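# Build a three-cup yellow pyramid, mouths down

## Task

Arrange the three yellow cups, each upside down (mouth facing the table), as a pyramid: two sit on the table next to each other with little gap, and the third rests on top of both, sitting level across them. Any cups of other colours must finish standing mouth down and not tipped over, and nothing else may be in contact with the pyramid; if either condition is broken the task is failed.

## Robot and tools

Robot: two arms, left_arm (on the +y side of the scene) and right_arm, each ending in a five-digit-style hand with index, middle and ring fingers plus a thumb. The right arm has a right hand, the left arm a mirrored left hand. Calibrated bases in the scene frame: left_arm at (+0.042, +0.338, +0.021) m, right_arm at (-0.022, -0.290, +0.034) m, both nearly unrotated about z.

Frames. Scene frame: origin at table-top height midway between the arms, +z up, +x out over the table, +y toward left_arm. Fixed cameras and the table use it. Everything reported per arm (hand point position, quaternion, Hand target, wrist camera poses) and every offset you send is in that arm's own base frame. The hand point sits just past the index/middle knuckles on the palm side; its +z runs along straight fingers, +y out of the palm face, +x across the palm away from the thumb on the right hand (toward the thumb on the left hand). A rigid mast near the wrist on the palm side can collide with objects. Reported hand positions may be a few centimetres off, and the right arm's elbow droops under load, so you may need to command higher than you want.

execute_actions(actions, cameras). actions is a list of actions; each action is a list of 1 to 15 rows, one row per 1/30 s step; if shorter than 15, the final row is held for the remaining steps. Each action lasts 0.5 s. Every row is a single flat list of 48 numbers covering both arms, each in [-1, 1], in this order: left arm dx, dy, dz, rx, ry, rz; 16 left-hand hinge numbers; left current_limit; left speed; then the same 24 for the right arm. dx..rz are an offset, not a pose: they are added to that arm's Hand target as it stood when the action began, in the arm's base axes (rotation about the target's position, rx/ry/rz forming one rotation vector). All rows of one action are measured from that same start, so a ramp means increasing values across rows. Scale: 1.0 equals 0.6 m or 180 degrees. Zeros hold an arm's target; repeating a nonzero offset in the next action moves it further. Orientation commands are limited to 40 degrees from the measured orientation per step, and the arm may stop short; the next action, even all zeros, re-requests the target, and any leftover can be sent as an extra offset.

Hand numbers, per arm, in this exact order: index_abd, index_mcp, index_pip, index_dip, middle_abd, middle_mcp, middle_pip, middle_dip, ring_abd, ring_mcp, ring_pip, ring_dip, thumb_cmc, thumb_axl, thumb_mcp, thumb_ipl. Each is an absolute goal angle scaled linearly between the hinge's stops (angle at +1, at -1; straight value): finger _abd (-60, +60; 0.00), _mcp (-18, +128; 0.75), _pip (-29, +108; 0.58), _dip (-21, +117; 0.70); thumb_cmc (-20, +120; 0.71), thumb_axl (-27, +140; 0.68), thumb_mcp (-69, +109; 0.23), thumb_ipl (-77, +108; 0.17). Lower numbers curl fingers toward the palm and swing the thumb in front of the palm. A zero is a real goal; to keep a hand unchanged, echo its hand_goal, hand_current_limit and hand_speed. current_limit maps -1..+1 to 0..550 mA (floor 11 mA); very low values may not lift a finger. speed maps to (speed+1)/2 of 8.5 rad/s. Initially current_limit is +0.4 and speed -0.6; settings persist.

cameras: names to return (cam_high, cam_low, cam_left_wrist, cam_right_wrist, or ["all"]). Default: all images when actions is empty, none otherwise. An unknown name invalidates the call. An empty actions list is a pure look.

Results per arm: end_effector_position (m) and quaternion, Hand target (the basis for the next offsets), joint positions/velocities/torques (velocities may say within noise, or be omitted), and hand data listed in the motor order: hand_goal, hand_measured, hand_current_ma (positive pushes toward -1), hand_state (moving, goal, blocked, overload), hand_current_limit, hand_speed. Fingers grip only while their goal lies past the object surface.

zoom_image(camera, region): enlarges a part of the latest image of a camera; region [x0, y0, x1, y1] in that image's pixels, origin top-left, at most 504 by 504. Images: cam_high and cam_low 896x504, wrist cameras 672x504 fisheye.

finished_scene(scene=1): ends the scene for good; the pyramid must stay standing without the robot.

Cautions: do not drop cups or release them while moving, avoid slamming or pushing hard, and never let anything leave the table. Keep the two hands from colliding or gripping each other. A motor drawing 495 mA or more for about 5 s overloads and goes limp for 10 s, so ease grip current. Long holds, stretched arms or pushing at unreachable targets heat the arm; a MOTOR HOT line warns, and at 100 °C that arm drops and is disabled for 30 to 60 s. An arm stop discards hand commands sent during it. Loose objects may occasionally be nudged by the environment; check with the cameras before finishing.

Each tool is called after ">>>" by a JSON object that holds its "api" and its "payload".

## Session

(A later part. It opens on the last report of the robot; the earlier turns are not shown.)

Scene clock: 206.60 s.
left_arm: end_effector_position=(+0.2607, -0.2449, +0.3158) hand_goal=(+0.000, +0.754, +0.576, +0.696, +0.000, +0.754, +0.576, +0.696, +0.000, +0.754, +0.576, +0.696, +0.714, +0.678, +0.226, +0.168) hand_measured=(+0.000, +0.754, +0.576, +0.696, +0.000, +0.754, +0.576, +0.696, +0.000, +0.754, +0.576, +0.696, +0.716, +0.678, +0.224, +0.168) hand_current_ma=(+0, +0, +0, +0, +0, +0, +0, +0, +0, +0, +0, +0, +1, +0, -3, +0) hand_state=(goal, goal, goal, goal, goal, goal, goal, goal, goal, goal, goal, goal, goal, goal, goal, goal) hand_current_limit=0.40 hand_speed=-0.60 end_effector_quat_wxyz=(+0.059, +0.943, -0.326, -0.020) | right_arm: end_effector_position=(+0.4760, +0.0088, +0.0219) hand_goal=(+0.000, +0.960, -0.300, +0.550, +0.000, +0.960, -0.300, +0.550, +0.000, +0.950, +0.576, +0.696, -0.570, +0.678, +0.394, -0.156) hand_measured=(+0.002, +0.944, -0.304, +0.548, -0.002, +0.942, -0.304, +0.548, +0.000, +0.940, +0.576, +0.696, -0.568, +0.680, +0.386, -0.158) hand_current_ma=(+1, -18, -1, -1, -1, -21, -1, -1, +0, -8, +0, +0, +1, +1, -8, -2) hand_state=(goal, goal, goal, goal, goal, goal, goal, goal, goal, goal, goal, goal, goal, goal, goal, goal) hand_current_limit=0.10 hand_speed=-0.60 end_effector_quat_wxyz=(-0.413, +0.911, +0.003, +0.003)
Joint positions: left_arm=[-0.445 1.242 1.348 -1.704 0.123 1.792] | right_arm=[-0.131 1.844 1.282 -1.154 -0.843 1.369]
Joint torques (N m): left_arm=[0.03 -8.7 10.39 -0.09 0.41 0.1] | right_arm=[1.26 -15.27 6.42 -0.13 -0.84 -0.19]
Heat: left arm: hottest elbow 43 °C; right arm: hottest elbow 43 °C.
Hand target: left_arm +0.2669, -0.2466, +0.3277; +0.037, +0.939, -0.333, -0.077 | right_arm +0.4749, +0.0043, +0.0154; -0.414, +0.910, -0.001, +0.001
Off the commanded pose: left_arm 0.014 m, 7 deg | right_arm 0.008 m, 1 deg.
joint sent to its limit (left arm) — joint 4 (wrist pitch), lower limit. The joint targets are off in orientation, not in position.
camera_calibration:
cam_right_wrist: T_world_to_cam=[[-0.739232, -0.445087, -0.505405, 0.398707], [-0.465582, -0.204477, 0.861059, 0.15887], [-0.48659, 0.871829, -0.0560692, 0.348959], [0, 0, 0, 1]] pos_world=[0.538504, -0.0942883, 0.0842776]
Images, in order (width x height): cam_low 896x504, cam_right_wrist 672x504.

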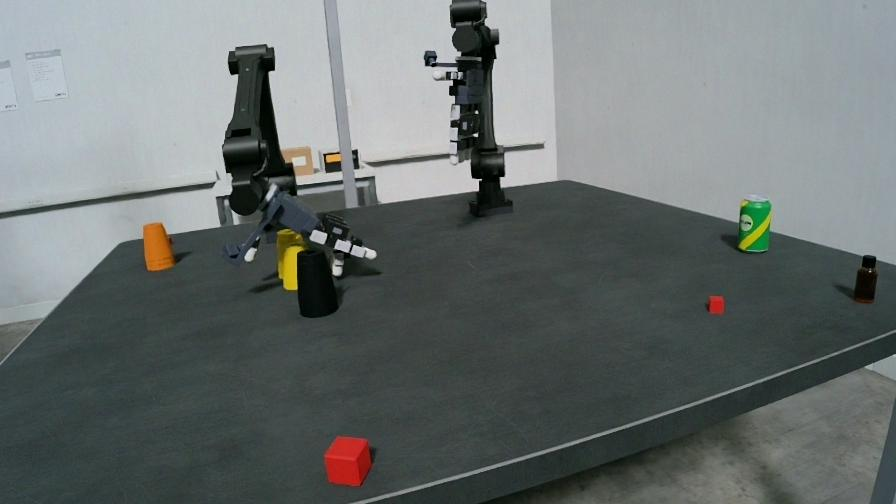

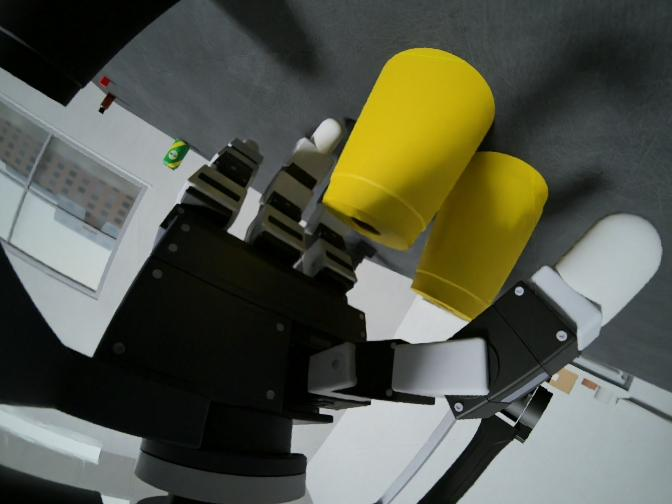

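>>> {"api": "execute_actions", "payload": {"actions": [[[0,0,0,0,0,0,0,0.754,0.576,0.696,0,0.754,0.576,0.696,0,0.754,0.576,0.696,0.714,0.678,0.226,0.168,0.4,-0.6,0.02,0,0.12,0,0,0,0,0.959,-0.3,0.55,0,0.959,-0.3,0.55,0,0.95,0.576,0.696,-0.571,0.678,0.393,-0.157,0.1,-0.6]],[[0,0,0,0,0,0,0,0.754,0.576,0.696,0,0.754,0.576,0.696,0,0.754,0.576,0.696,0.714,0.678,0.226,0.168,0.4,-0.6,0,0,0.14,0,0,0,0,0.959,-0.3,0.55,0,0.959,-0.3,0.55,0,0.95,0.576,0.696,-0.571,0.678,0.393,-0.157,0.1,-0.6]],[[0,0,0,0,0,0,0,0.754,0.576,0.696,0,0.754,0.576,0.696,0,0.754,0.576,0.696,0.714,0.678,0.226,0.168,0.4,-0.6,-0.14,0,0.06,0,0,0,0,0.959,-0.3,0.55,0,0.959,-0.3,0.55,0,0.95,0.576,0.696,-0.571,0.678,0.393,-0.157,0.1,-0.6]]], "cameras": ["all"]}}

>>> {"api": "zoom_image", "payload": {"camera": "cam_low", "region": [220, 150, 380, 330]}}

>>> {"api": "zoom_image", "payload": {"camera": "cam_high", "region": [430, 80, 600, 230]}}

>>> {"api": "zoom_image", "payload": {"camera": "cam_right_wrist", "region": [300, 0, 620, 300]}}

Scene clock: 218.47 s.
left_arm: end_effector_position=(+0.2607, -0.2449, +0.3158) hand_goal=(+0.000, +0.754, +0.576, +0.696, +0.000, +0.754, +0.576, +0.696, +0.000, +0.754, +0.576, +0.696, +0.714, +0.678, +0.226, +0.168) hand_measured=(+0.000, +0.754, +0.576, +0.696, +0.000, +0.754, +0.576, +0.696, +0.000, +0.754, +0.576, +0.696, +0.716, +0.678, +0.224, +0.168) hand_current_ma=(+0, +0, +0, +0, +0, +0, +0, +0, +0, +0, +0, +0, +1, +0, -3, +0) hand_state=(goal, goal, goal, goal, goal, goal, goal, goal, goal, goal, goal, goal, goal, goal, goal, goal) hand_current_limit=0.40 hand_speed=-0.60 end_effector_quat_wxyz=(+0.059, +0.943, -0.326, -0.020) | right_arm: end_effector_position=(+0.4052, +0.0083, +0.2078) hand_goal=(+0.000, +0.960, -0.300, +0.550, +0.000, +0.960, -0.300, +0.550, +0.000, +0.950, +0.576, +0.696, -0.570, +0.678, +0.394, -0.156) hand_measured=(+0.002, +0.946, -0.302, +0.548, -0.002, +0.944, -0.304, +0.548, +0.000, +0.940, +0.576, +0.696, -0.570, +0.680, +0.386, -0.158) hand_current_ma=(+0, -16, -1, -1, -1, -18, -1, -1, +0, -8, +0, +0, +0, +1, -7, -2) hand_state=(goal, goal, goal, goal, goal, goal, goal, goal, goal, goal, goal, goal, goal, goal, goal, goal) hand_current_limit=0.10 hand_speed=-0.60 end_effector_quat_wxyz=(-0.413, +0.911, +0.002, +0.002)
Joint positions: left_arm=[-0.445 1.242 1.348 -1.704 0.123 1.792] | right_arm=[-0.153 1.509 1.368 -1.598 -0.839 1.338]
Joint torques (N m): left_arm=[0.09 -8.64 10.36 -0.06 0.4 0.1] | right_arm=[0.56 -11.52 7.53 -0.66 -0.86 -0.22]
Heat: left arm: hottest elbow 44 °C; right arm: hottest elbow 41 °C.
Hand target: left_arm +0.2669, -0.2466, +0.3277; +0.037, +0.939, -0.333, -0.077 | right_arm +0.4030, +0.0044, +0.2076; -0.415, +0.910, -0.001, +0.001
Off the commanded pose: left_arm 0.014 m, 7 deg | right_arm 0.005 m, 0 deg.
joint sent to its limit (left arm) — joint 4 (wrist pitch), lower limit. The joint targets are off in orientation, not in position.
camera_calibration:
cam_left_wrist: T_world_to_cam=[[-0.19067, 0.977391, -0.0913913, 0.284466], [0.712615, 0.201843, 0.671892, -0.396626], [0.675148, 0.062983, -0.734989, 0.194377], [0, 0, 0, 1]] pos_world=[0.205647, -0.21022, 0.435353]
cam_right_wrist: T_world_to_cam=[[-0.740569, -0.444498, -0.503964, 0.440271], [-0.464603, -0.203146, 0.861903, -0.0347855], [-0.485492, 0.872441, -0.0560718, 0.324859], [0, 0, 0, 1]] pos_world=[0.467606, -0.0947872, 0.270078]

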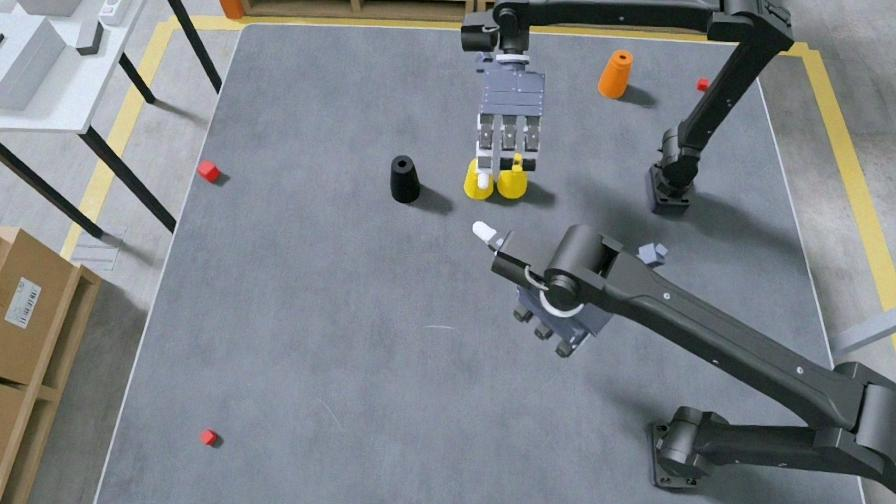

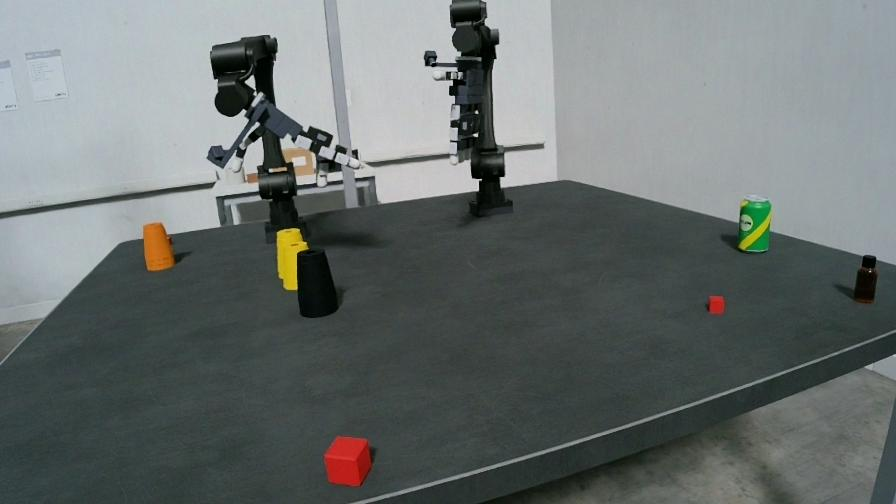

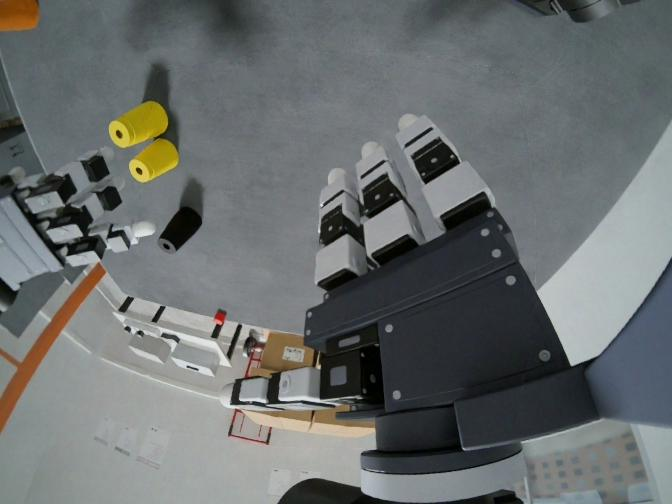

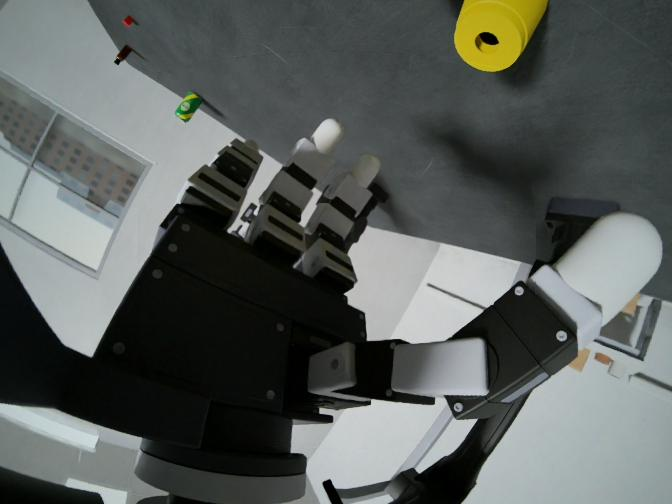

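Scaled by 2.800.

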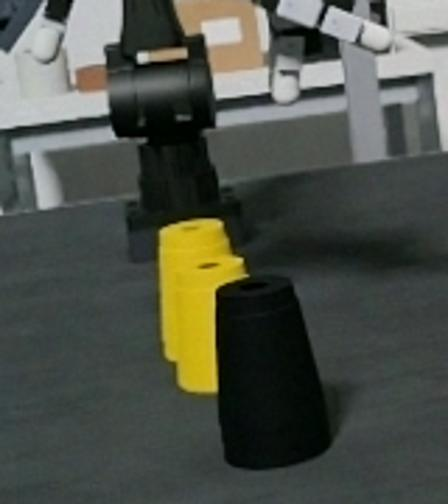

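Scaled by 2.965.

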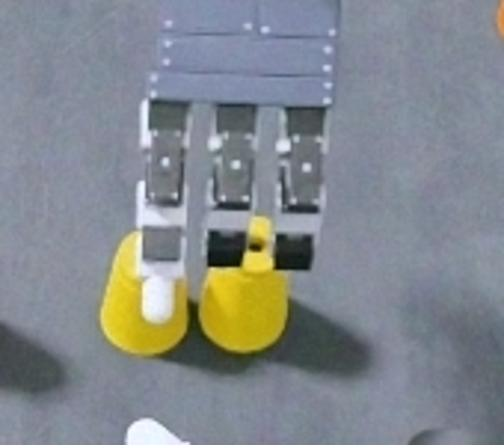

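Scaled by 1.575 from the camera's 672x504 image, which has a finer 960x720 frame.

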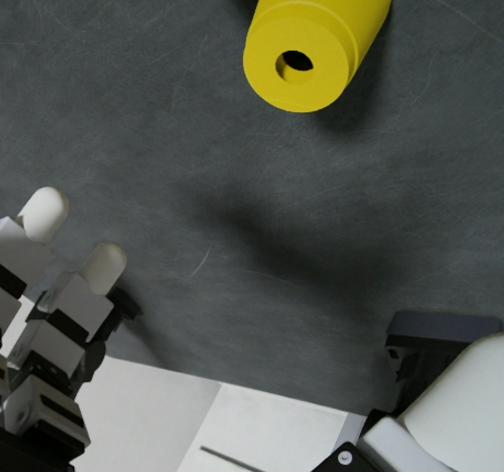

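>>> {"api": "execute_actions", "payload": {"actions": [[[0,0,0,0,0,0,0,0.754,0.576,0.696,0,0.754,0.576,0.696,0,0.754,0.576,0.696,0.714,0.678,0.226,0.168,0.4,-0.6,-0.019,0.002,-0.06,0,0,0,0,0.959,-0.3,0.55,0,0.959,-0.3,0.55,0,0.95,0.576,0.696,-0.571,0.678,0.393,-0.157,0.1,-0.6]],[[0,0,0,0,0,0,0,0.754,0.576,0.696,0,0.754,0.576,0.696,0,0.754,0.576,0.696,0.714,0.678,0.226,0.168,0.4,-0.6,0,0,-0.12,0,0,0,0,0.959,-0.3,0.55,0,0.959,-0.3,0.55,0,0.95,0.576,0.696,-0.571,0.678,0.393,-0.157,0.1,-0.6]],[[0,0,0,0,0,0,0,0.754,0.576,0.696,0,0.754,0.576,0.696,0,0.754,0.576,0.696,0.714,0.678,0.226,0.168,0.4,-0.6,0,0,-0.11,0,0,0,0,0.959,-0.3,0.55,0,0.959,-0.3,0.55,0,0.95,0.576,0.696,-0.571,0.678,0.393,-0.157,0.1,-0.6]]], "cameras": ["cam_low","cam_right_wrist"]}}

Scene clock: 228.57 s.
left_arm: end_effector_position=(+0.2607, -0.2449, +0.3158) hand_goal=(+0.000, +0.754, +0.576, +0.696, +0.000, +0.754, +0.576, +0.696, +0.000, +0.754, +0.576, +0.696, +0.714, +0.678, +0.226, +0.168) hand_measured=(+0.000, +0.754, +0.576, +0.696, +0.000, +0.754, +0.576, +0.696, +0.000, +0.754, +0.576, +0.696, +0.716, +0.678, +0.224, +0.168) hand_current_ma=(+0, +0, +0, +0, +0, +0, +0, +0, +0, +0, +0, +0, +1, +0, -3, +0) hand_state=(goal, goal, goal, goal, goal, goal, goal, goal, goal, goal, goal, goal, goal, goal, goal, goal) hand_current_limit=0.40 hand_speed=-0.60 end_effector_quat_wxyz=(+0.059, +0.943, -0.326, -0.020) | right_arm: end_effector_position=(+0.3875, +0.0099, +0.0342) hand_goal=(+0.000, +0.960, -0.300, +0.550, +0.000, +0.960, -0.300, +0.550, +0.000, +0.950, +0.576, +0.696, -0.570, +0.678, +0.394, -0.156) hand_measured=(+0.002, +0.948, -0.302, +0.548, -0.002, +0.946, -0.304, +0.548, +0.000, +0.940, +0.576, +0.696, -0.570, +0.680, +0.388, -0.158) hand_current_ma=(+0, -13, -1, -1, -1, -15, -1, -1, +0, -8, +0, +0, +0, +1, -6, -2) hand_state=(goal, goal, goal, goal, goal, goal, goal, goal, goal, goal, goal, goal, goal, goal, goal, goal) hand_current_limit=0.10 hand_speed=-0.60 end_effector_quat_wxyz=(-0.415, +0.910, +0.001, -0.007)
Joint positions: left_arm=[-0.445 1.242 1.348 -1.704 0.123 1.792] | right_arm=[-0.156 1.649 1.04 -1.159 -0.839 1.325]
Joint torques (N m): left_arm=[0.15 -8.59 10.4 -0.06 0.4 0.1] | right_arm=[0.56 -12.81 6.48 0.14 -0.83 -0.14]
Heat: left arm: hottest elbow 44 °C; right arm: hottest elbow 41 °C.
Hand target: left_arm +0.2669, -0.2466, +0.3277; +0.037, +0.939, -0.333, -0.077 | right_arm +0.3917, +0.0054, +0.0335; -0.414, +0.910, -0.001, +0.001
Off the commanded pose: left_arm 0.014 m, 7 deg | right_arm 0.006 m, 1 deg.
joint sent to its limit (left arm) — joint 4 (wrist pitch), lower limit. The joint targets are off in orientation, not in position.
camera_calibration:
cam_right_wrist: T_world_to_cam=[[-0.746788, -0.446917, -0.492517, 0.342435], [-0.447975, -0.209325, 0.869196, 0.100253], [-0.491554, 0.86974, -0.0438859, 0.307124], [0, 0, 0, 1]] pos_world=[0.451605, -0.0930924, 0.0949939]
Images, in order (width x height): cam_low 896x504, cam_right_wrist 672x504.

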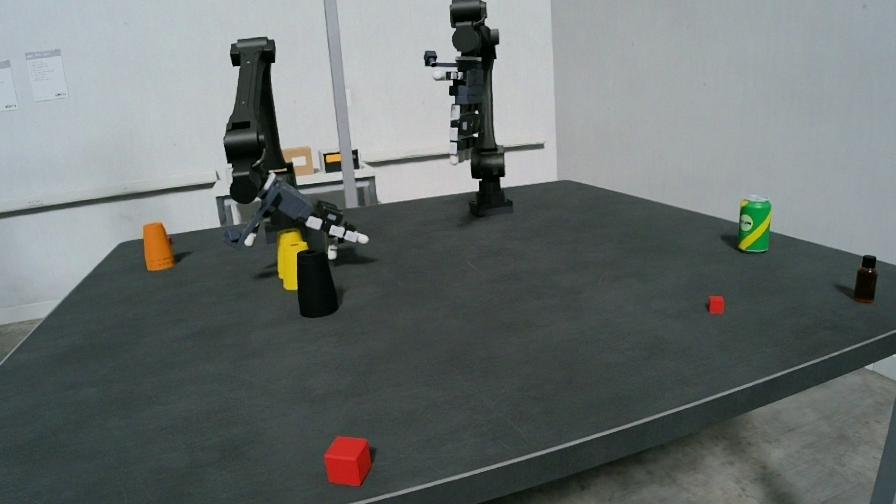

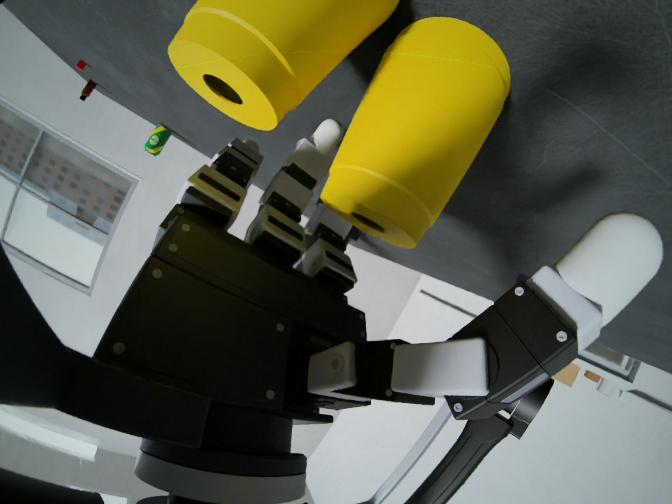

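>>> {"api": "execute_actions", "payload": {"actions": [[[0,0,0,0,0,0,0,0.754,0.576,0.696,0,0.754,0.576,0.696,0,0.754,0.576,0.696,0.714,0.678,0.226,0.168,0.4,-0.6,0.009,0,-0.025,0,0,0,0,0.959,-0.3,0.55,0,0.959,-0.3,0.55,0,0.95,0.576,0.696,-0.571,0.678,0.393,-0.157,0.1,-0.6]],[[0,0,0,0,0,0,0,0.754,0.576,0.696,0,0.754,0.576,0.696,0,0.754,0.576,0.696,0.714,0.678,0.226,0.168,0.4,-0.6,0.02,0,0.055,0,-0.01,0,0,0.959,-0.3,0.55,0,0.959,-0.3,0.55,0,0.95,0.576,0.696,-0.571,0.678,0.393,-0.157,0.1,-0.6]]], "cameras": ["cam_right_wrist"]}}

Scene clock: 233.37 s.
left_arm: end_effector_position=(+0.2607, -0.2449, +0.3158) hand_goal=(+0.000, +0.754, +0.576, +0.696, +0.000, +0.754, +0.576, +0.696, +0.000, +0.754, +0.576, +0.696, +0.714, +0.678, +0.226, +0.168) hand_measured=(+0.000, +0.754, +0.576, +0.696, +0.000, +0.754, +0.576, +0.696, +0.000, +0.754, +0.576, +0.696, +0.716, +0.678, +0.224, +0.168) hand_current_ma=(+0, +0, +0, +0, +0, +0, +0, +0, +0, +0, +0, +0, +1, +0, -3, +0) hand_state=(goal, goal, goal, goal, goal, goal, goal, goal, goal, goal, goal, goal, goal, goal, goal, goal) hand_current_limit=0.40 hand_speed=-0.60 end_effector_quat_wxyz=(+0.059, +0.943, -0.326, -0.020) | right_arm: end_effector_position=(+0.3862, +0.0108, +0.0264) hand_goal=(+0.000, +0.960, -0.300, +0.550, +0.000, +0.960, -0.300, +0.550, +0.000, +0.950, +0.576, +0.696, -0.570, +0.678, +0.394, -0.156) hand_measured=(+0.002, +0.948, -0.302, +0.548, -0.002, +0.946, -0.304, +0.548, +0.000, +0.940, +0.576, +0.696, -0.570, +0.680, +0.388, -0.158) hand_current_ma=(+0, -13, -1, -1, -1, -15, -1, -1, +0, -8, +0, +0, +0, +1, -6, -2) hand_state=(goal, goal, goal, goal, goal, goal, goal, goal, goal, goal, goal, goal, goal, goal, goal, goal) hand_current_limit=0.10 hand_speed=-0.60 end_effector_quat_wxyz=(-0.418, +0.908, -0.003, -0.015)
Joint positions: left_arm=[-0.445 1.242 1.348 -1.704 0.123 1.792] | right_arm=[-0.156 1.671 1.04 -1.156 -0.842 1.325]
Joint torques (N m): left_arm=[0.09 -8.7 10.37 -0.09 0.41 0.1] | right_arm=[0.85 -15.09 10.63 -0.85 -0.93 -0.08]
Heat: left arm: hottest elbow 44 °C; right arm: hottest elbow 40 °C.
Hand target: left_arm +0.2669, -0.2466, +0.3277; +0.037, +0.939, -0.333, -0.077 | right_arm +0.4091, +0.0054, +0.0515; -0.414, +0.910, +0.006, +0.015
Off the commanded pose: left_arm 0.014 m, 7 deg | right_arm 0.034 m, 4 deg.
joint sent to its limit (left arm) — joint 4 (wrist pitch), lower limit. The joint targets are off in orientation, not in position.
camera_calibration:
cam_right_wrist: T_world_to_cam=[[-0.756208, -0.443052, -0.481513, 0.341341], [-0.431903, -0.214827, 0.875962, 0.1003], [-0.491539, 0.870376, -0.0289016, 0.304894], [0, 0, 0, 1]] pos_world=[0.451312, -0.0925939, 0.0853129]
Images, in order (width x height): cam_right_wrist 672x504.

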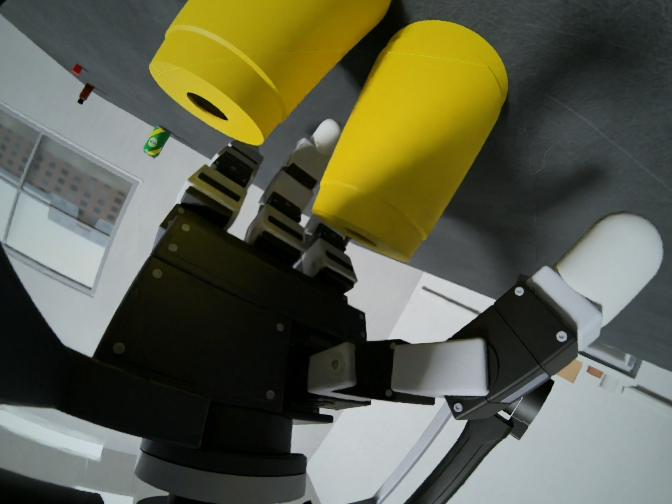

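>>> {"api": "execute_actions", "payload": {"actions": [[[0,0,0,0,0,0,0,0.754,0.576,0.696,0,0.754,0.576,0.696,0,0.754,0.576,0.696,0.714,0.678,0.226,0.168,0.4,-0.6,0.014,0,0.014,0,-0.01,0,0,0.959,-0.3,0.55,0,0.959,-0.3,0.55,0,0.95,0.576,0.696,-0.571,0.678,0.393,-0.157,0.1,-0.6]]], "cameras": ["cam_right_wrist"]}}

Scene clock: 236.07 s.
left_arm: end_effector_position=(+0.2607, -0.2449, +0.3158) hand_goal=(+0.000, +0.754, +0.576, +0.696, +0.000, +0.754, +0.576, +0.696, +0.000, +0.754, +0.576, +0.696, +0.714, +0.678, +0.226, +0.168) hand_measured=(+0.000, +0.754, +0.576, +0.696, +0.000, +0.754, +0.576, +0.696, +0.000, +0.754, +0.576, +0.696, +0.716, +0.678, +0.224, +0.168) hand_current_ma=(+0, +0, +0, +0, +0, +0, +0, +0, +0, +0, +0, +0, +1, +0, -3, +0) hand_state=(goal, goal, goal, goal, goal, goal, goal, goal, goal, goal, goal, goal, goal, goal, goal, goal) hand_current_limit=0.40 hand_speed=-0.60 end_effector_quat_wxyz=(+0.059, +0.943, -0.326, -0.020) | right_arm: end_effector_position=(+0.3955, +0.0104, +0.0371) hand_goal=(+0.000, +0.960, -0.300, +0.550, +0.000, +0.960, -0.300, +0.550, +0.000, +0.950, +0.576, +0.696, -0.570, +0.678, +0.394, -0.156) hand_measured=(+0.002, +0.948, -0.302, +0.548, -0.002, +0.946, -0.304, +0.548, +0.000, +0.940, +0.576, +0.696, -0.570, +0.680, +0.388, -0.158) hand_current_ma=(+0, -13, -1, -1, -1, -15, -1, -1, +0, -8, +0, +0, +0, +1, -6, -2) hand_state=(goal, goal, goal, goal, goal, goal, goal, goal, goal, goal, goal, goal, goal, goal, goal, goal) hand_current_limit=0.10 hand_speed=-0.60 end_effector_quat_wxyz=(-0.418, +0.908, +0.003, +0.000)
Joint positions: left_arm=[-0.445 1.242 1.348 -1.704 0.123 1.792] | right_arm=[-0.156 1.654 1.057 -1.156 -0.848 1.325]
Joint torques (N m): left_arm=[0.09 -8.59 10.37 -0.08 0.4 0.09] | right_arm=[1.2 -15.97 10.33 -0.5 -0.91 -0.07]
Heat: left arm: hottest elbow 44 °C; right arm: hottest elbow 40 °C.
Hand target: left_arm +0.2669, -0.2466, +0.3277; +0.037, +0.939, -0.333, -0.077 | right_arm +0.4174, +0.0054, +0.0598; -0.414, +0.910, +0.012, +0.029
Off the commanded pose: left_arm 0.014 m, 7 deg | right_arm 0.032 m, 4 deg.
joint sent to its limit (left arm) — joint 4 (wrist pitch), lower limit. The joint targets are off in orientation, not in position.
camera_calibration:
cam_right_wrist: T_world_to_cam=[[-0.740471, -0.441913, -0.506375, 0.348063], [-0.460732, -0.214773, 0.861161, 0.106914], [-0.489314, 0.870968, -0.0445706, 0.30985], [0, 0, 0, 1]] pos_world=[0.458603, -0.0930933, 0.0979905]
Images, in order (width x height): cam_right_wrist 672x504.

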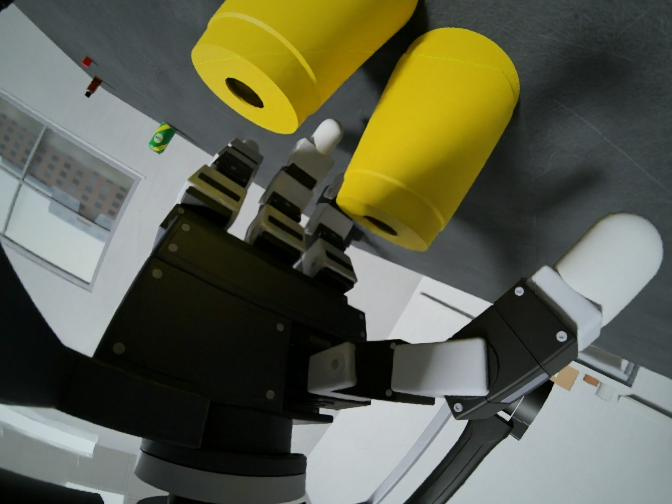

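>>> {"api": "execute_actions", "payload": {"actions": [[[0,0,0,0,0,0,0,0.754,0.576,0.696,0,0.754,0.576,0.696,0,0.754,0.576,0.696,0.714,0.678,0.226,0.168,0.4,-0.6,0,0,0,0,0,0,0,0.863,-0.4,0.5,0,0.863,-0.4,0.5,0,0.95,0.576,0.696,-0.571,0.678,0.25,-0.3,0.1,-0.6]],[[0,0,0,0,0,0,0,0.754,0.576,0.696,0,0.754,0.576,0.696,0,0.754,0.576,0.696,0.714,0.678,0.226,0.168,0.4,-0.6,0,0,0,0,0,0,0,0.79,-0.47,0.46,0,0.79,-0.47,0.46,0,0.95,0.576,0.696,-0.571,0.678,0.17,-0.4,0.1,-0.75]],[[0,0,0,0,0,0,0,0.754,0.576,0.696,0,0.754,0.576,0.696,0,0.754,0.576,0.696,0.714,0.678,0.226,0.168,0.4,-0.6,0,0,0,0,0,0,0,0.7,-0.52,0.42,0,0.7,-0.52,0.42,0,0.95,0.576,0.696,-0.571,0.678,0.04,-0.52,0.1,-0.8]]], "cameras": ["cam_low","cam_right_wrist"]}}

>>> {"api": "zoom_image", "payload": {"camera": "cam_low", "region": [220, 150, 380, 330]}}

Scene clock: 246.17 s.
left_arm: end_effector_position=(+0.2607, -0.2449, +0.3158) hand_goal=(+0.000, +0.754, +0.576, +0.696, +0.000, +0.754, +0.576, +0.696, +0.000, +0.754, +0.576, +0.696, +0.714, +0.678, +0.226, +0.168) hand_measured=(+0.000, +0.754, +0.576, +0.696, +0.000, +0.754, +0.576, +0.696, +0.000, +0.754, +0.576, +0.696, +0.716, +0.678, +0.224, +0.168) hand_current_ma=(+0, +0, +0, +0, +0, +0, +0, +0, +0, +0, +0, +0, +1, +0, -3, +0) hand_state=(goal, goal, goal, goal, goal, goal, goal, goal, goal, goal, goal, goal, goal, goal, goal, goal) hand_current_limit=0.40 hand_speed=-0.60 end_effector_quat_wxyz=(+0.059, +0.943, -0.326, -0.020) | right_arm: end_effector_position=(+0.3965, +0.0110, +0.0382) hand_goal=(+0.000, +0.700, -0.520, +0.420, +0.000, +0.700, -0.520, +0.420, +0.000, +0.950, +0.576, +0.696, -0.570, +0.678, +0.040, -0.520) hand_measured=(+0.002, +0.730, -0.496, +0.430, -0.002, +0.718, -0.502, +0.428, +0.000, +0.940, +0.576, +0.696, -0.568, +0.680, +0.120, -0.490) hand_current_ma=(+0, +48, +32, +8, -1, +21, +19, +6, +0, -8, +0, +0, +1, +1, +276, +67) hand_state=(goal, blocked, blocked, goal, goal, goal, goal, goal, goal, goal, goal, goal, goal, goal, blocked, blocked) hand_current_limit=0.10 hand_speed=-0.80 end_effector_quat_wxyz=(-0.420, +0.908, +0.004, +0.002)
Joint positions: left_arm=[-0.445 1.242 1.348 -1.704 0.123 1.792] | right_arm=[-0.156 1.653 1.058 -1.156 -0.852 1.325]
Joint torques (N m): left_arm=[0.15 -8.64 10.4 -0.06 0.4 0.1] | right_arm=[0.91 -15.09 10.41 -0.44 -0.73 -0.07]
Heat: left arm: hottest elbow 44 °C; right arm: hottest elbow 40 °C.
Hand target: left_arm +0.2669, -0.2466, +0.3277; +0.037, +0.939, -0.333, -0.077 | right_arm +0.4174, +0.0055, +0.0598; -0.414, +0.910, +0.012, +0.029
Off the commanded pose: left_arm 0.014 m, 7 deg | right_arm 0.031 m, 3 deg.
joint sent to its limit (left arm) — joint 4 (wrist pitch), lower limit. The joint targets are off in orientation, not in position.
camera_calibration:
cam_right_wrist: T_world_to_cam=[[-0.739146, -0.439465, -0.510425, 0.349189], [-0.46372, -0.217584, 0.858849, 0.107864], [-0.488494, 0.871509, -0.0429627, 0.309486], [0, 0, 0, 1]] pos_world=[0.459302, -0.0927938, 0.0988916]
Images, in order (width x height): cam_low 896x504, cam_right_wrist 672x504.

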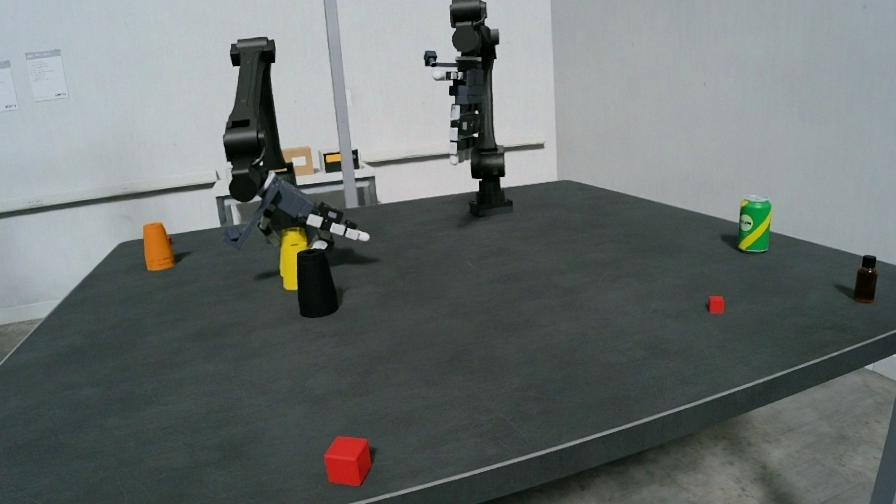

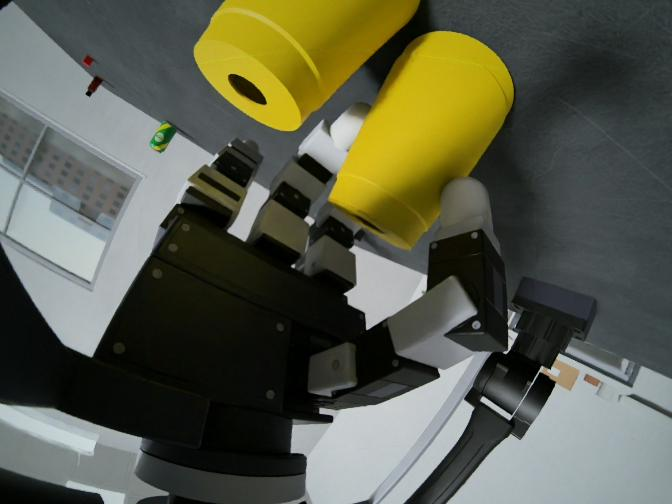

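Scaled by 2.800.

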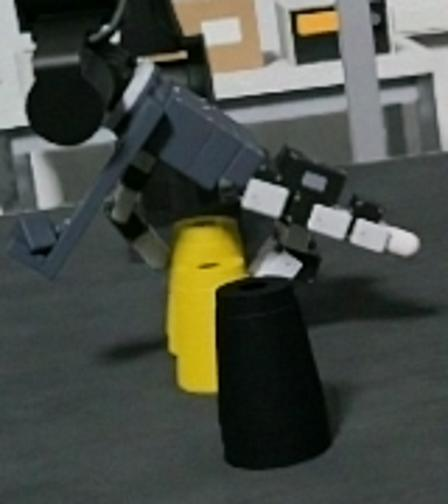

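>>> {"api": "execute_actions", "payload": {"actions": [[[0,0,0,0,0,0,0,0.754,0.576,0.696,0,0.754,0.576,0.696,0,0.754,0.576,0.696,0.714,0.678,0.226,0.168,0.4,-0.6,0,0,0,0,0,0,0,0.64,-0.52,0.42,0,0.64,-0.52,0.42,0,0.95,0.576,0.696,-0.571,0.678,0.04,-0.52,0.1,-0.8]]], "cameras": ["cam_low","cam_right_wrist"]}}

>>> {"api": "zoom_image", "payload": {"camera": "cam_low", "region": [220, 150, 380, 330]}}

Scene clock: 251.63 s.
left_arm: end_effector_position=(+0.2607, -0.2449, +0.3158) hand_goal=(+0.000, +0.754, +0.576, +0.696, +0.000, +0.754, +0.576, +0.696, +0.000, +0.754, +0.576, +0.696, +0.714, +0.678, +0.226, +0.168) hand_measured=(+0.000, +0.754, +0.576, +0.696, +0.000, +0.754, +0.576, +0.696, +0.000, +0.754, +0.576, +0.696, +0.716, +0.678, +0.224, +0.168) hand_current_ma=(+0, +0, +0, +0, +0, +0, +0, +0, +0, +0, +0, +0, +1, +0, -3, +0) hand_state=(goal, goal, goal, goal, goal, goal, goal, goal, goal, goal, goal, goal, goal, goal, goal, goal) hand_current_limit=0.40 hand_speed=-0.60 end_effector_quat_wxyz=(+0.059, +0.943, -0.326, -0.020) | right_arm: end_effector_position=(+0.3966, +0.0111, +0.0385) hand_goal=(+0.000, +0.640, -0.520, +0.420, +0.000, +0.640, -0.520, +0.420, +0.000, +0.950, +0.576, +0.696, -0.570, +0.678, +0.040, -0.520) hand_measured=(+0.002, +0.722, -0.490, +0.432, -0.002, +0.704, -0.496, +0.432, +0.000, +0.940, +0.576, +0.696, -0.564, +0.680, +0.120, -0.490) hand_current_ma=(+0, +212, +44, +11, -1, +147, +32, +11, +0, -8, +0, +0, +4, +1, +276, +67) hand_state=(goal, blocked, blocked, goal, goal, blocked, blocked, goal, goal, goal, goal, goal, goal, goal, blocked, blocked) hand_current_limit=0.10 hand_speed=-0.80 end_effector_quat_wxyz=(-0.420, +0.907, +0.004, +0.002)
Joint positions: left_arm=[-0.445 1.242 1.348 -1.704 0.123 1.792] | right_arm=[-0.156 1.653 1.058 -1.156 -0.853 1.325]
Joint torques (N m): left_arm=[0.09 -8.53 10.37 -0.05 0.41 0.1] | right_arm=[1.14 -14.97 10.41 -0.42 -0.71 -0.08]
Heat: left arm: hottest elbow 44 °C; right arm: hottest elbow 41 °C.
Hand target: left_arm +0.2669, -0.2466, +0.3277; +0.037, +0.939, -0.333, -0.077 | right_arm +0.4174, +0.0054, +0.0598; -0.414, +0.910, +0.012, +0.029
Off the commanded pose: left_arm 0.014 m, 7 deg | right_arm 0.030 m, 3 deg.
joint sent to its limit (left arm) — joint 4 (wrist pitch), lower limit. The joint targets are off in orientation, not in position.
camera_calibration:
cam_right_wrist: T_world_to_cam=[[-0.738763, -0.439101, -0.511291, 0.349381], [-0.46445, -0.218041, 0.858338, 0.107886], [-0.48838, 0.871578, -0.0428601, 0.309359], [0, 0, 0, 1]] pos_world=[0.459302, -0.0926939, 0.0992915]
Images, in order (width x height): cam_low 896x504, cam_right_wrist 672x504.

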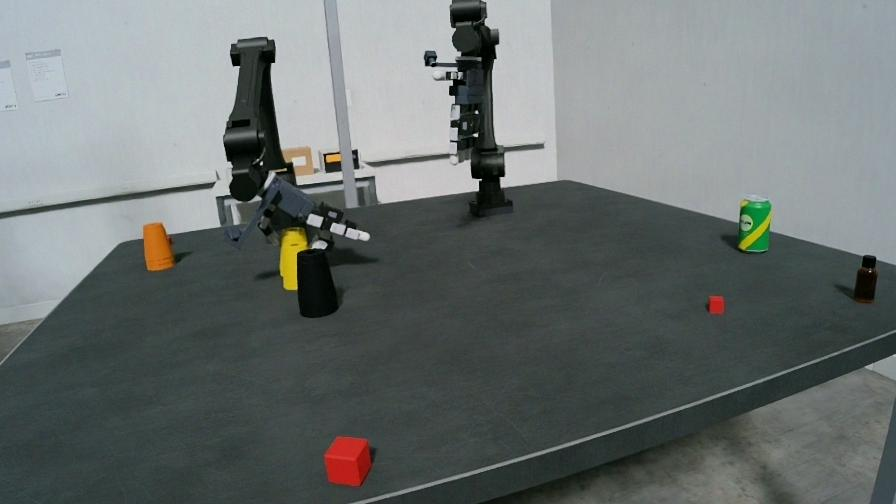

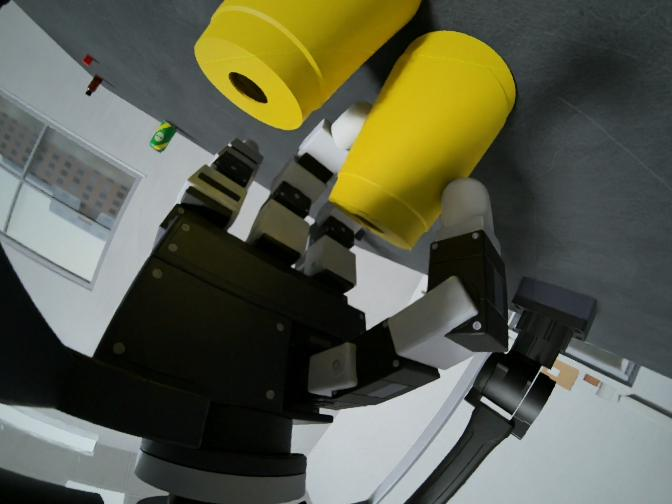

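Scaled by 2.800.

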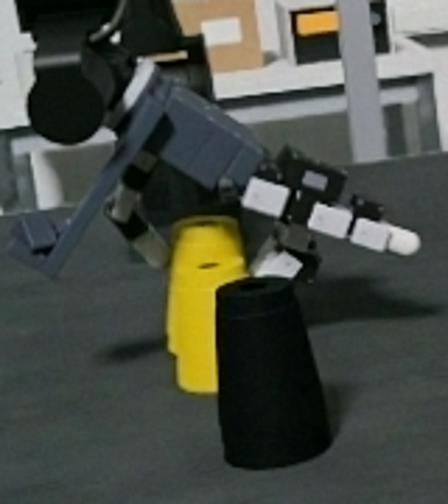

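>>> {"api": "execute_actions", "payload": {"actions": [[[0,0,0,0,0,0,0,0.754,0.576,0.696,0,0.754,0.576,0.696,0,0.754,0.576,0.696,0.714,0.678,0.226,0.168,0.4,-0.6,0.002,0,0.04,0,0,0,0,0.64,-0.52,0.42,0,0.64,-0.52,0.42,0,0.95,0.576,0.696,-0.571,0.678,0.04,-0.52,0.1,-0.8]]], "cameras": ["cam_low","cam_right_wrist"]}}

>>> {"api": "zoom_image", "payload": {"camera": "cam_low", "region": [220, 150, 380, 330]}}

Scene clock: 253.90 s.
left_arm: end_effector_position=(+0.2607, -0.2449, +0.3158) hand_goal=(+0.000, +0.754, +0.576, +0.696, +0.000, +0.754, +0.576, +0.696, +0.000, +0.754, +0.576, +0.696, +0.714, +0.678, +0.226, +0.168) hand_measured=(+0.000, +0.754, +0.576, +0.696, +0.000, +0.754, +0.576, +0.696, +0.000, +0.754, +0.576, +0.696, +0.716, +0.678, +0.224, +0.168) hand_current_ma=(+0, +0, +0, +0, +0, +0, +0, +0, +0, +0, +0, +0, +1, +0, -3, +0) hand_state=(goal, goal, goal, goal, goal, goal, goal, goal, goal, goal, goal, goal, goal, goal, goal, goal) hand_current_limit=0.40 hand_speed=-0.60 end_effector_quat_wxyz=(+0.059, +0.943, -0.326, -0.020) | right_arm: end_effector_position=(+0.3990, +0.0103, +0.0600) hand_goal=(+0.000, +0.640, -0.520, +0.420, +0.000, +0.640, -0.520, +0.420, +0.000, +0.950, +0.576, +0.696, -0.570, +0.678, +0.040, -0.520) hand_measured=(+0.002, +0.714, -0.486, +0.436, -0.004, +0.694, -0.494, +0.434, +0.000, +0.940, +0.576, +0.696, -0.564, +0.680, +0.120, -0.490) hand_current_ma=(+0, +182, +53, +16, -1, +111, +34, +13, +0, -8, +0, +0, +4, +1, +275, +65) hand_state=(goal, blocked, blocked, goal, goal, blocked, blocked, goal, goal, goal, goal, goal, goal, goal, blocked, blocked) hand_current_limit=0.10 hand_speed=-0.80 end_effector_quat_wxyz=(-0.419, +0.908, +0.004, +0.003)
Joint positions: left_arm=[-0.445 1.242 1.348 -1.704 0.123 1.792] | right_arm=[-0.156 1.625 1.09 -1.213 -0.851 1.326]
Joint torques (N m): left_arm=[0.09 -8.7 10.39 -0.05 0.4 0.11] | right_arm=[1.14 -15.15 11.06 -0.64 -0.8 -0.09]
Heat: left arm: hottest elbow 44 °C; right arm: hottest elbow 41 °C.
Hand target: left_arm +0.2669, -0.2466, +0.3277; +0.037, +0.939, -0.333, -0.077 | right_arm +0.4187, +0.0054, +0.0839; -0.414, +0.910, +0.012, +0.030
Off the commanded pose: left_arm 0.014 m, 7 deg | right_arm 0.031 m, 3 deg.
joint sent to its limit (left arm) — joint 4 (wrist pitch), lower limit. The joint targets are off in orientation, not in position.
camera_calibration:
cam_right_wrist: T_world_to_cam=[[-0.737648, -0.440534, -0.51167, 0.361313], [-0.466205, -0.215846, 0.857941, 0.0911564], [-0.488394, 0.871401, -0.0461606, 0.312416], [0, 0, 0, 1]] pos_world=[0.461602, -0.0933932, 0.121088]
Images, in order (width x height): cam_low 896x504, cam_right_wrist 672x504.

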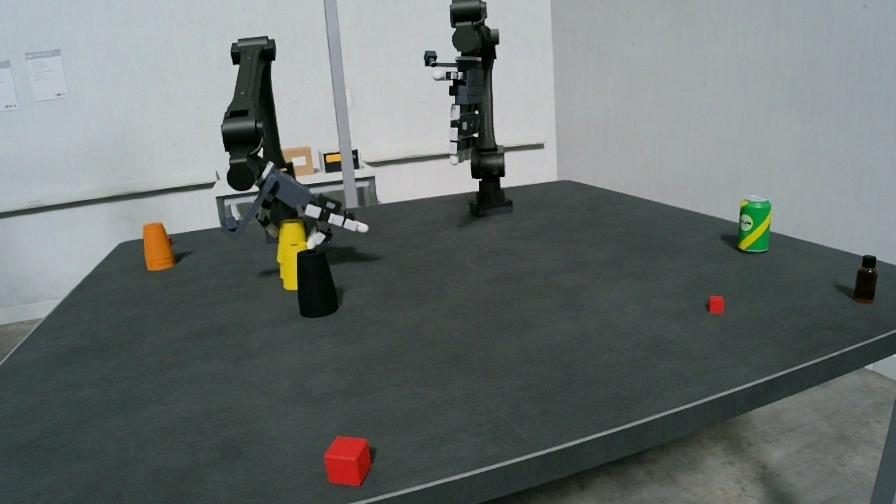

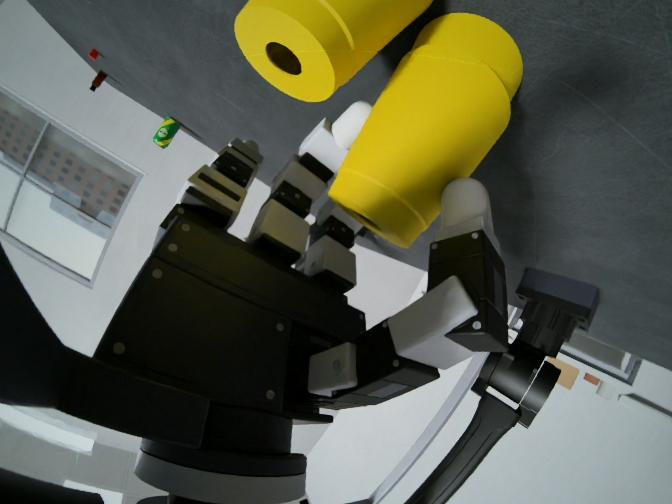

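Scaled by 2.800.

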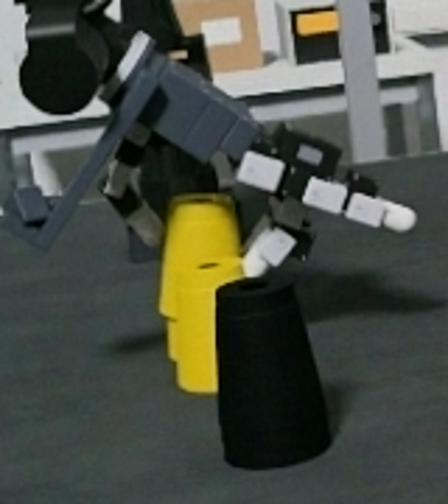

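>>> {"api": "execute_actions", "payload": {"actions": [[[0,0,0,0,0,0,0,0.754,0.576,0.696,0,0.754,0.576,0.696,0,0.754,0.576,0.696,0.714,0.678,0.226,0.168,0.4,-0.6,-0.002,0,0.075,0,0,0,0,0.64,-0.52,0.42,0,0.64,-0.52,0.42,0,0.95,0.576,0.696,-0.571,0.678,0.04,-0.52,0.1,-0.8]],[[0,0,0,0,0,0,0,0.754,0.576,0.696,0,0.754,0.576,0.696,0,0.754,0.576,0.696,0.714,0.678,0.226,0.168,0.4,-0.6,-0.002,0,0.085,0,0,0,0,0.64,-0.52,0.42,0,0.64,-0.52,0.42,0,0.95,0.576,0.696,-0.571,0.678,0.04,-0.52,0.1,-0.8]]], "cameras": ["all"]}}

>>> {"api": "zoom_image", "payload": {"camera": "cam_low", "region": [220, 150, 380, 330]}}

>>> {"api": "zoom_image", "payload": {"camera": "cam_high", "region": [430, 80, 600, 230]}}

>>> {"api": "zoom_image", "payload": {"camera": "cam_right_wrist", "region": [200, 0, 580, 300]}}

Scene clock: 259.50 s.
left_arm: end_effector_position=(+0.2607, -0.2449, +0.3158) hand_goal=(+0.000, +0.754, +0.576, +0.696, +0.000, +0.754, +0.576, +0.696, +0.000, +0.754, +0.576, +0.696, +0.714, +0.678, +0.226, +0.168) hand_measured=(+0.000, +0.754, +0.576, +0.696, +0.000, +0.754, +0.576, +0.696, +0.000, +0.754, +0.576, +0.696, +0.716, +0.678, +0.224, +0.168) hand_current_ma=(+0, +0, +0, +0, +0, +0, +0, +0, +0, +0, +0, +0, +1, +0, -3, +0) hand_state=(goal, goal, goal, goal, goal, goal, goal, goal, goal, goal, goal, goal, goal, goal, goal, goal) hand_current_limit=0.40 hand_speed=-0.60 end_effector_quat_wxyz=(+0.059, +0.943, -0.326, -0.020) | right_arm: end_effector_position=(+0.4012, +0.0097, +0.1570) hand_goal=(+0.000, +0.640, -0.520, +0.420, +0.000, +0.640, -0.520, +0.420, +0.000, +0.950, +0.576, +0.696, -0.570, +0.678, +0.040, -0.520) hand_measured=(+0.002, +0.714, -0.484, +0.436, -0.004, +0.692, -0.494, +0.434, +0.000, +0.940, +0.576, +0.696, -0.564, +0.680, +0.120, -0.490) hand_current_ma=(+0, +180, +54, +17, -1, +109, +35, +14, +0, -8, +0, +0, +4, +1, +275, +64) hand_state=(goal, blocked, blocked, goal, goal, blocked, blocked, goal, goal, goal, goal, goal, goal, goal, blocked, blocked) hand_current_limit=0.10 hand_speed=-0.80 end_effector_quat_wxyz=(-0.418, +0.909, +0.005, +0.005)
Joint positions: left_arm=[-0.445 1.242 1.348 -1.704 0.123 1.792] | right_arm=[-0.156 1.524 1.248 -1.465 -0.849 1.328]
Joint torques (N m): left_arm=[0.15 -8.64 10.39 -0.08 0.4 0.1] | right_arm=[0.91 -14.15 12.19 -0.68 -0.88 -0.1]
Heat: left arm: hottest elbow 44 °C; right arm: hottest elbow 41 °C.
Hand target: left_arm +0.2669, -0.2466, +0.3277; +0.037, +0.939, -0.333, -0.077 | right_arm +0.4162, +0.0055, +0.1799; -0.414, +0.910, +0.012, +0.029
Off the commanded pose: left_arm 0.014 m, 7 deg | right_arm 0.028 m, 3 deg.
joint sent to its limit (left arm) — joint 4 (wrist pitch), lower limit. The joint targets are off in orientation, not in position.
camera_calibration:
cam_left_wrist: T_world_to_cam=[[-0.19067, 0.977391, -0.0913913, 0.284466], [0.712615, 0.201843, 0.671892, -0.396626], [0.675148, 0.062983, -0.734989, 0.194377], [0, 0, 0, 1]] pos_world=[0.205647, -0.21022, 0.435353]
cam_right_wrist: T_world_to_cam=[[-0.735457, -0.441441, -0.514036, 0.411774], [-0.470649, -0.212932, 0.856241, 0.0108625], [-0.487435, 0.871659, -0.0511611, 0.318907], [0, 0, 0, 1]] pos_world=[0.463401, -0.0938918, 0.218682]

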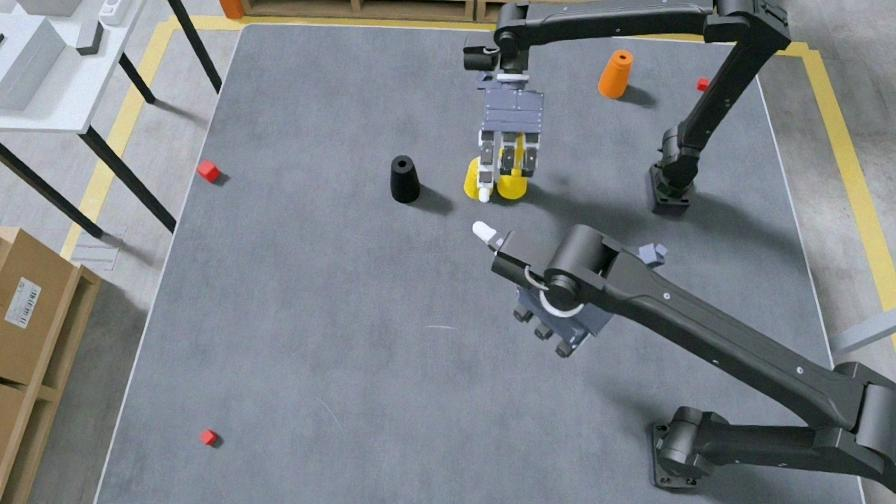

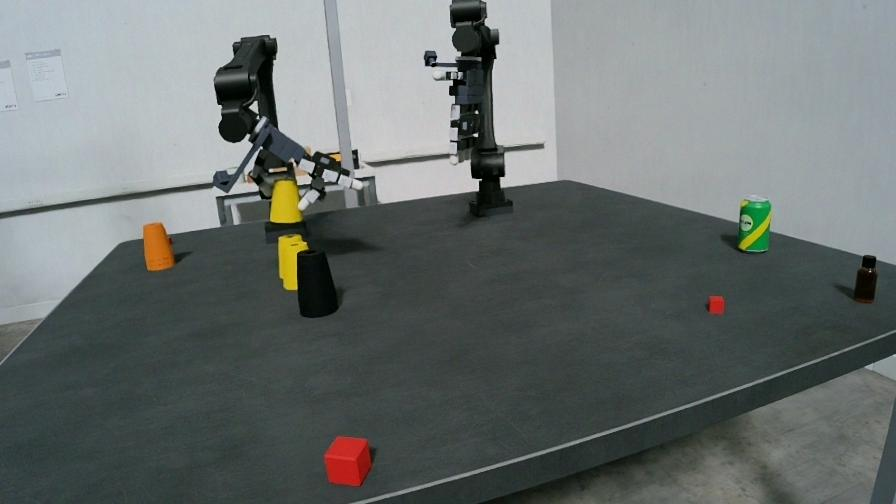

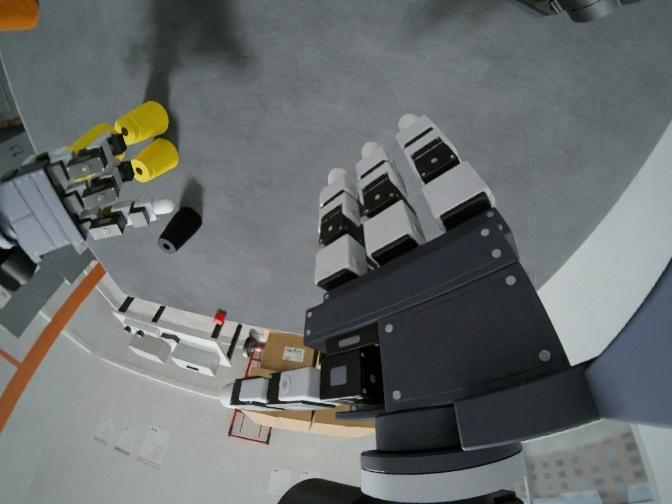

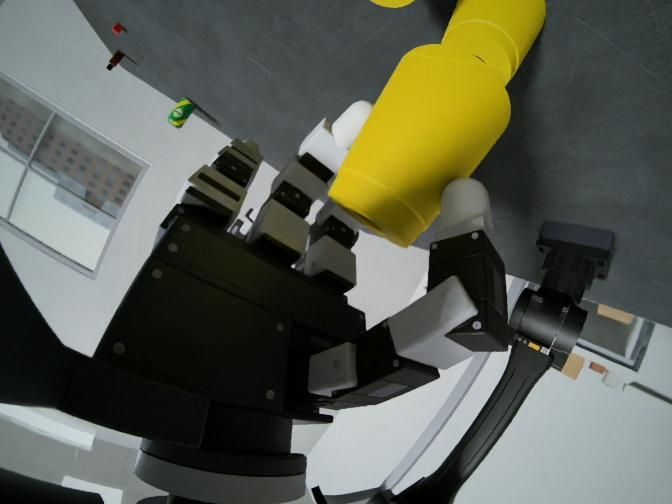

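Scaled by 2.800.

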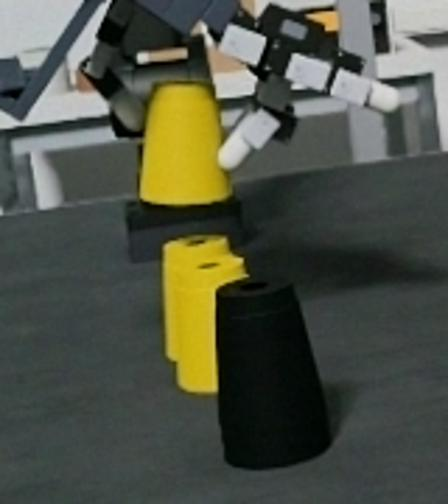

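Scaled by 2.965.

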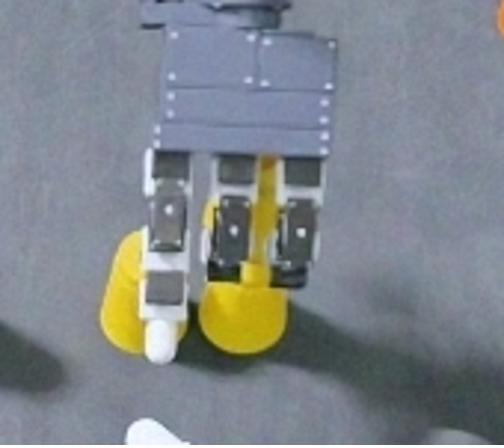

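Scaled by 1.326 from the camera's 672x504 image, which has a finer 960x720 frame.

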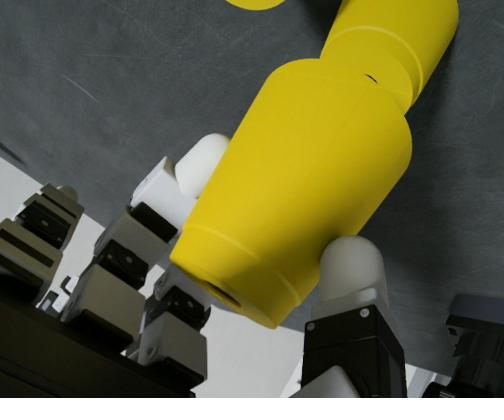

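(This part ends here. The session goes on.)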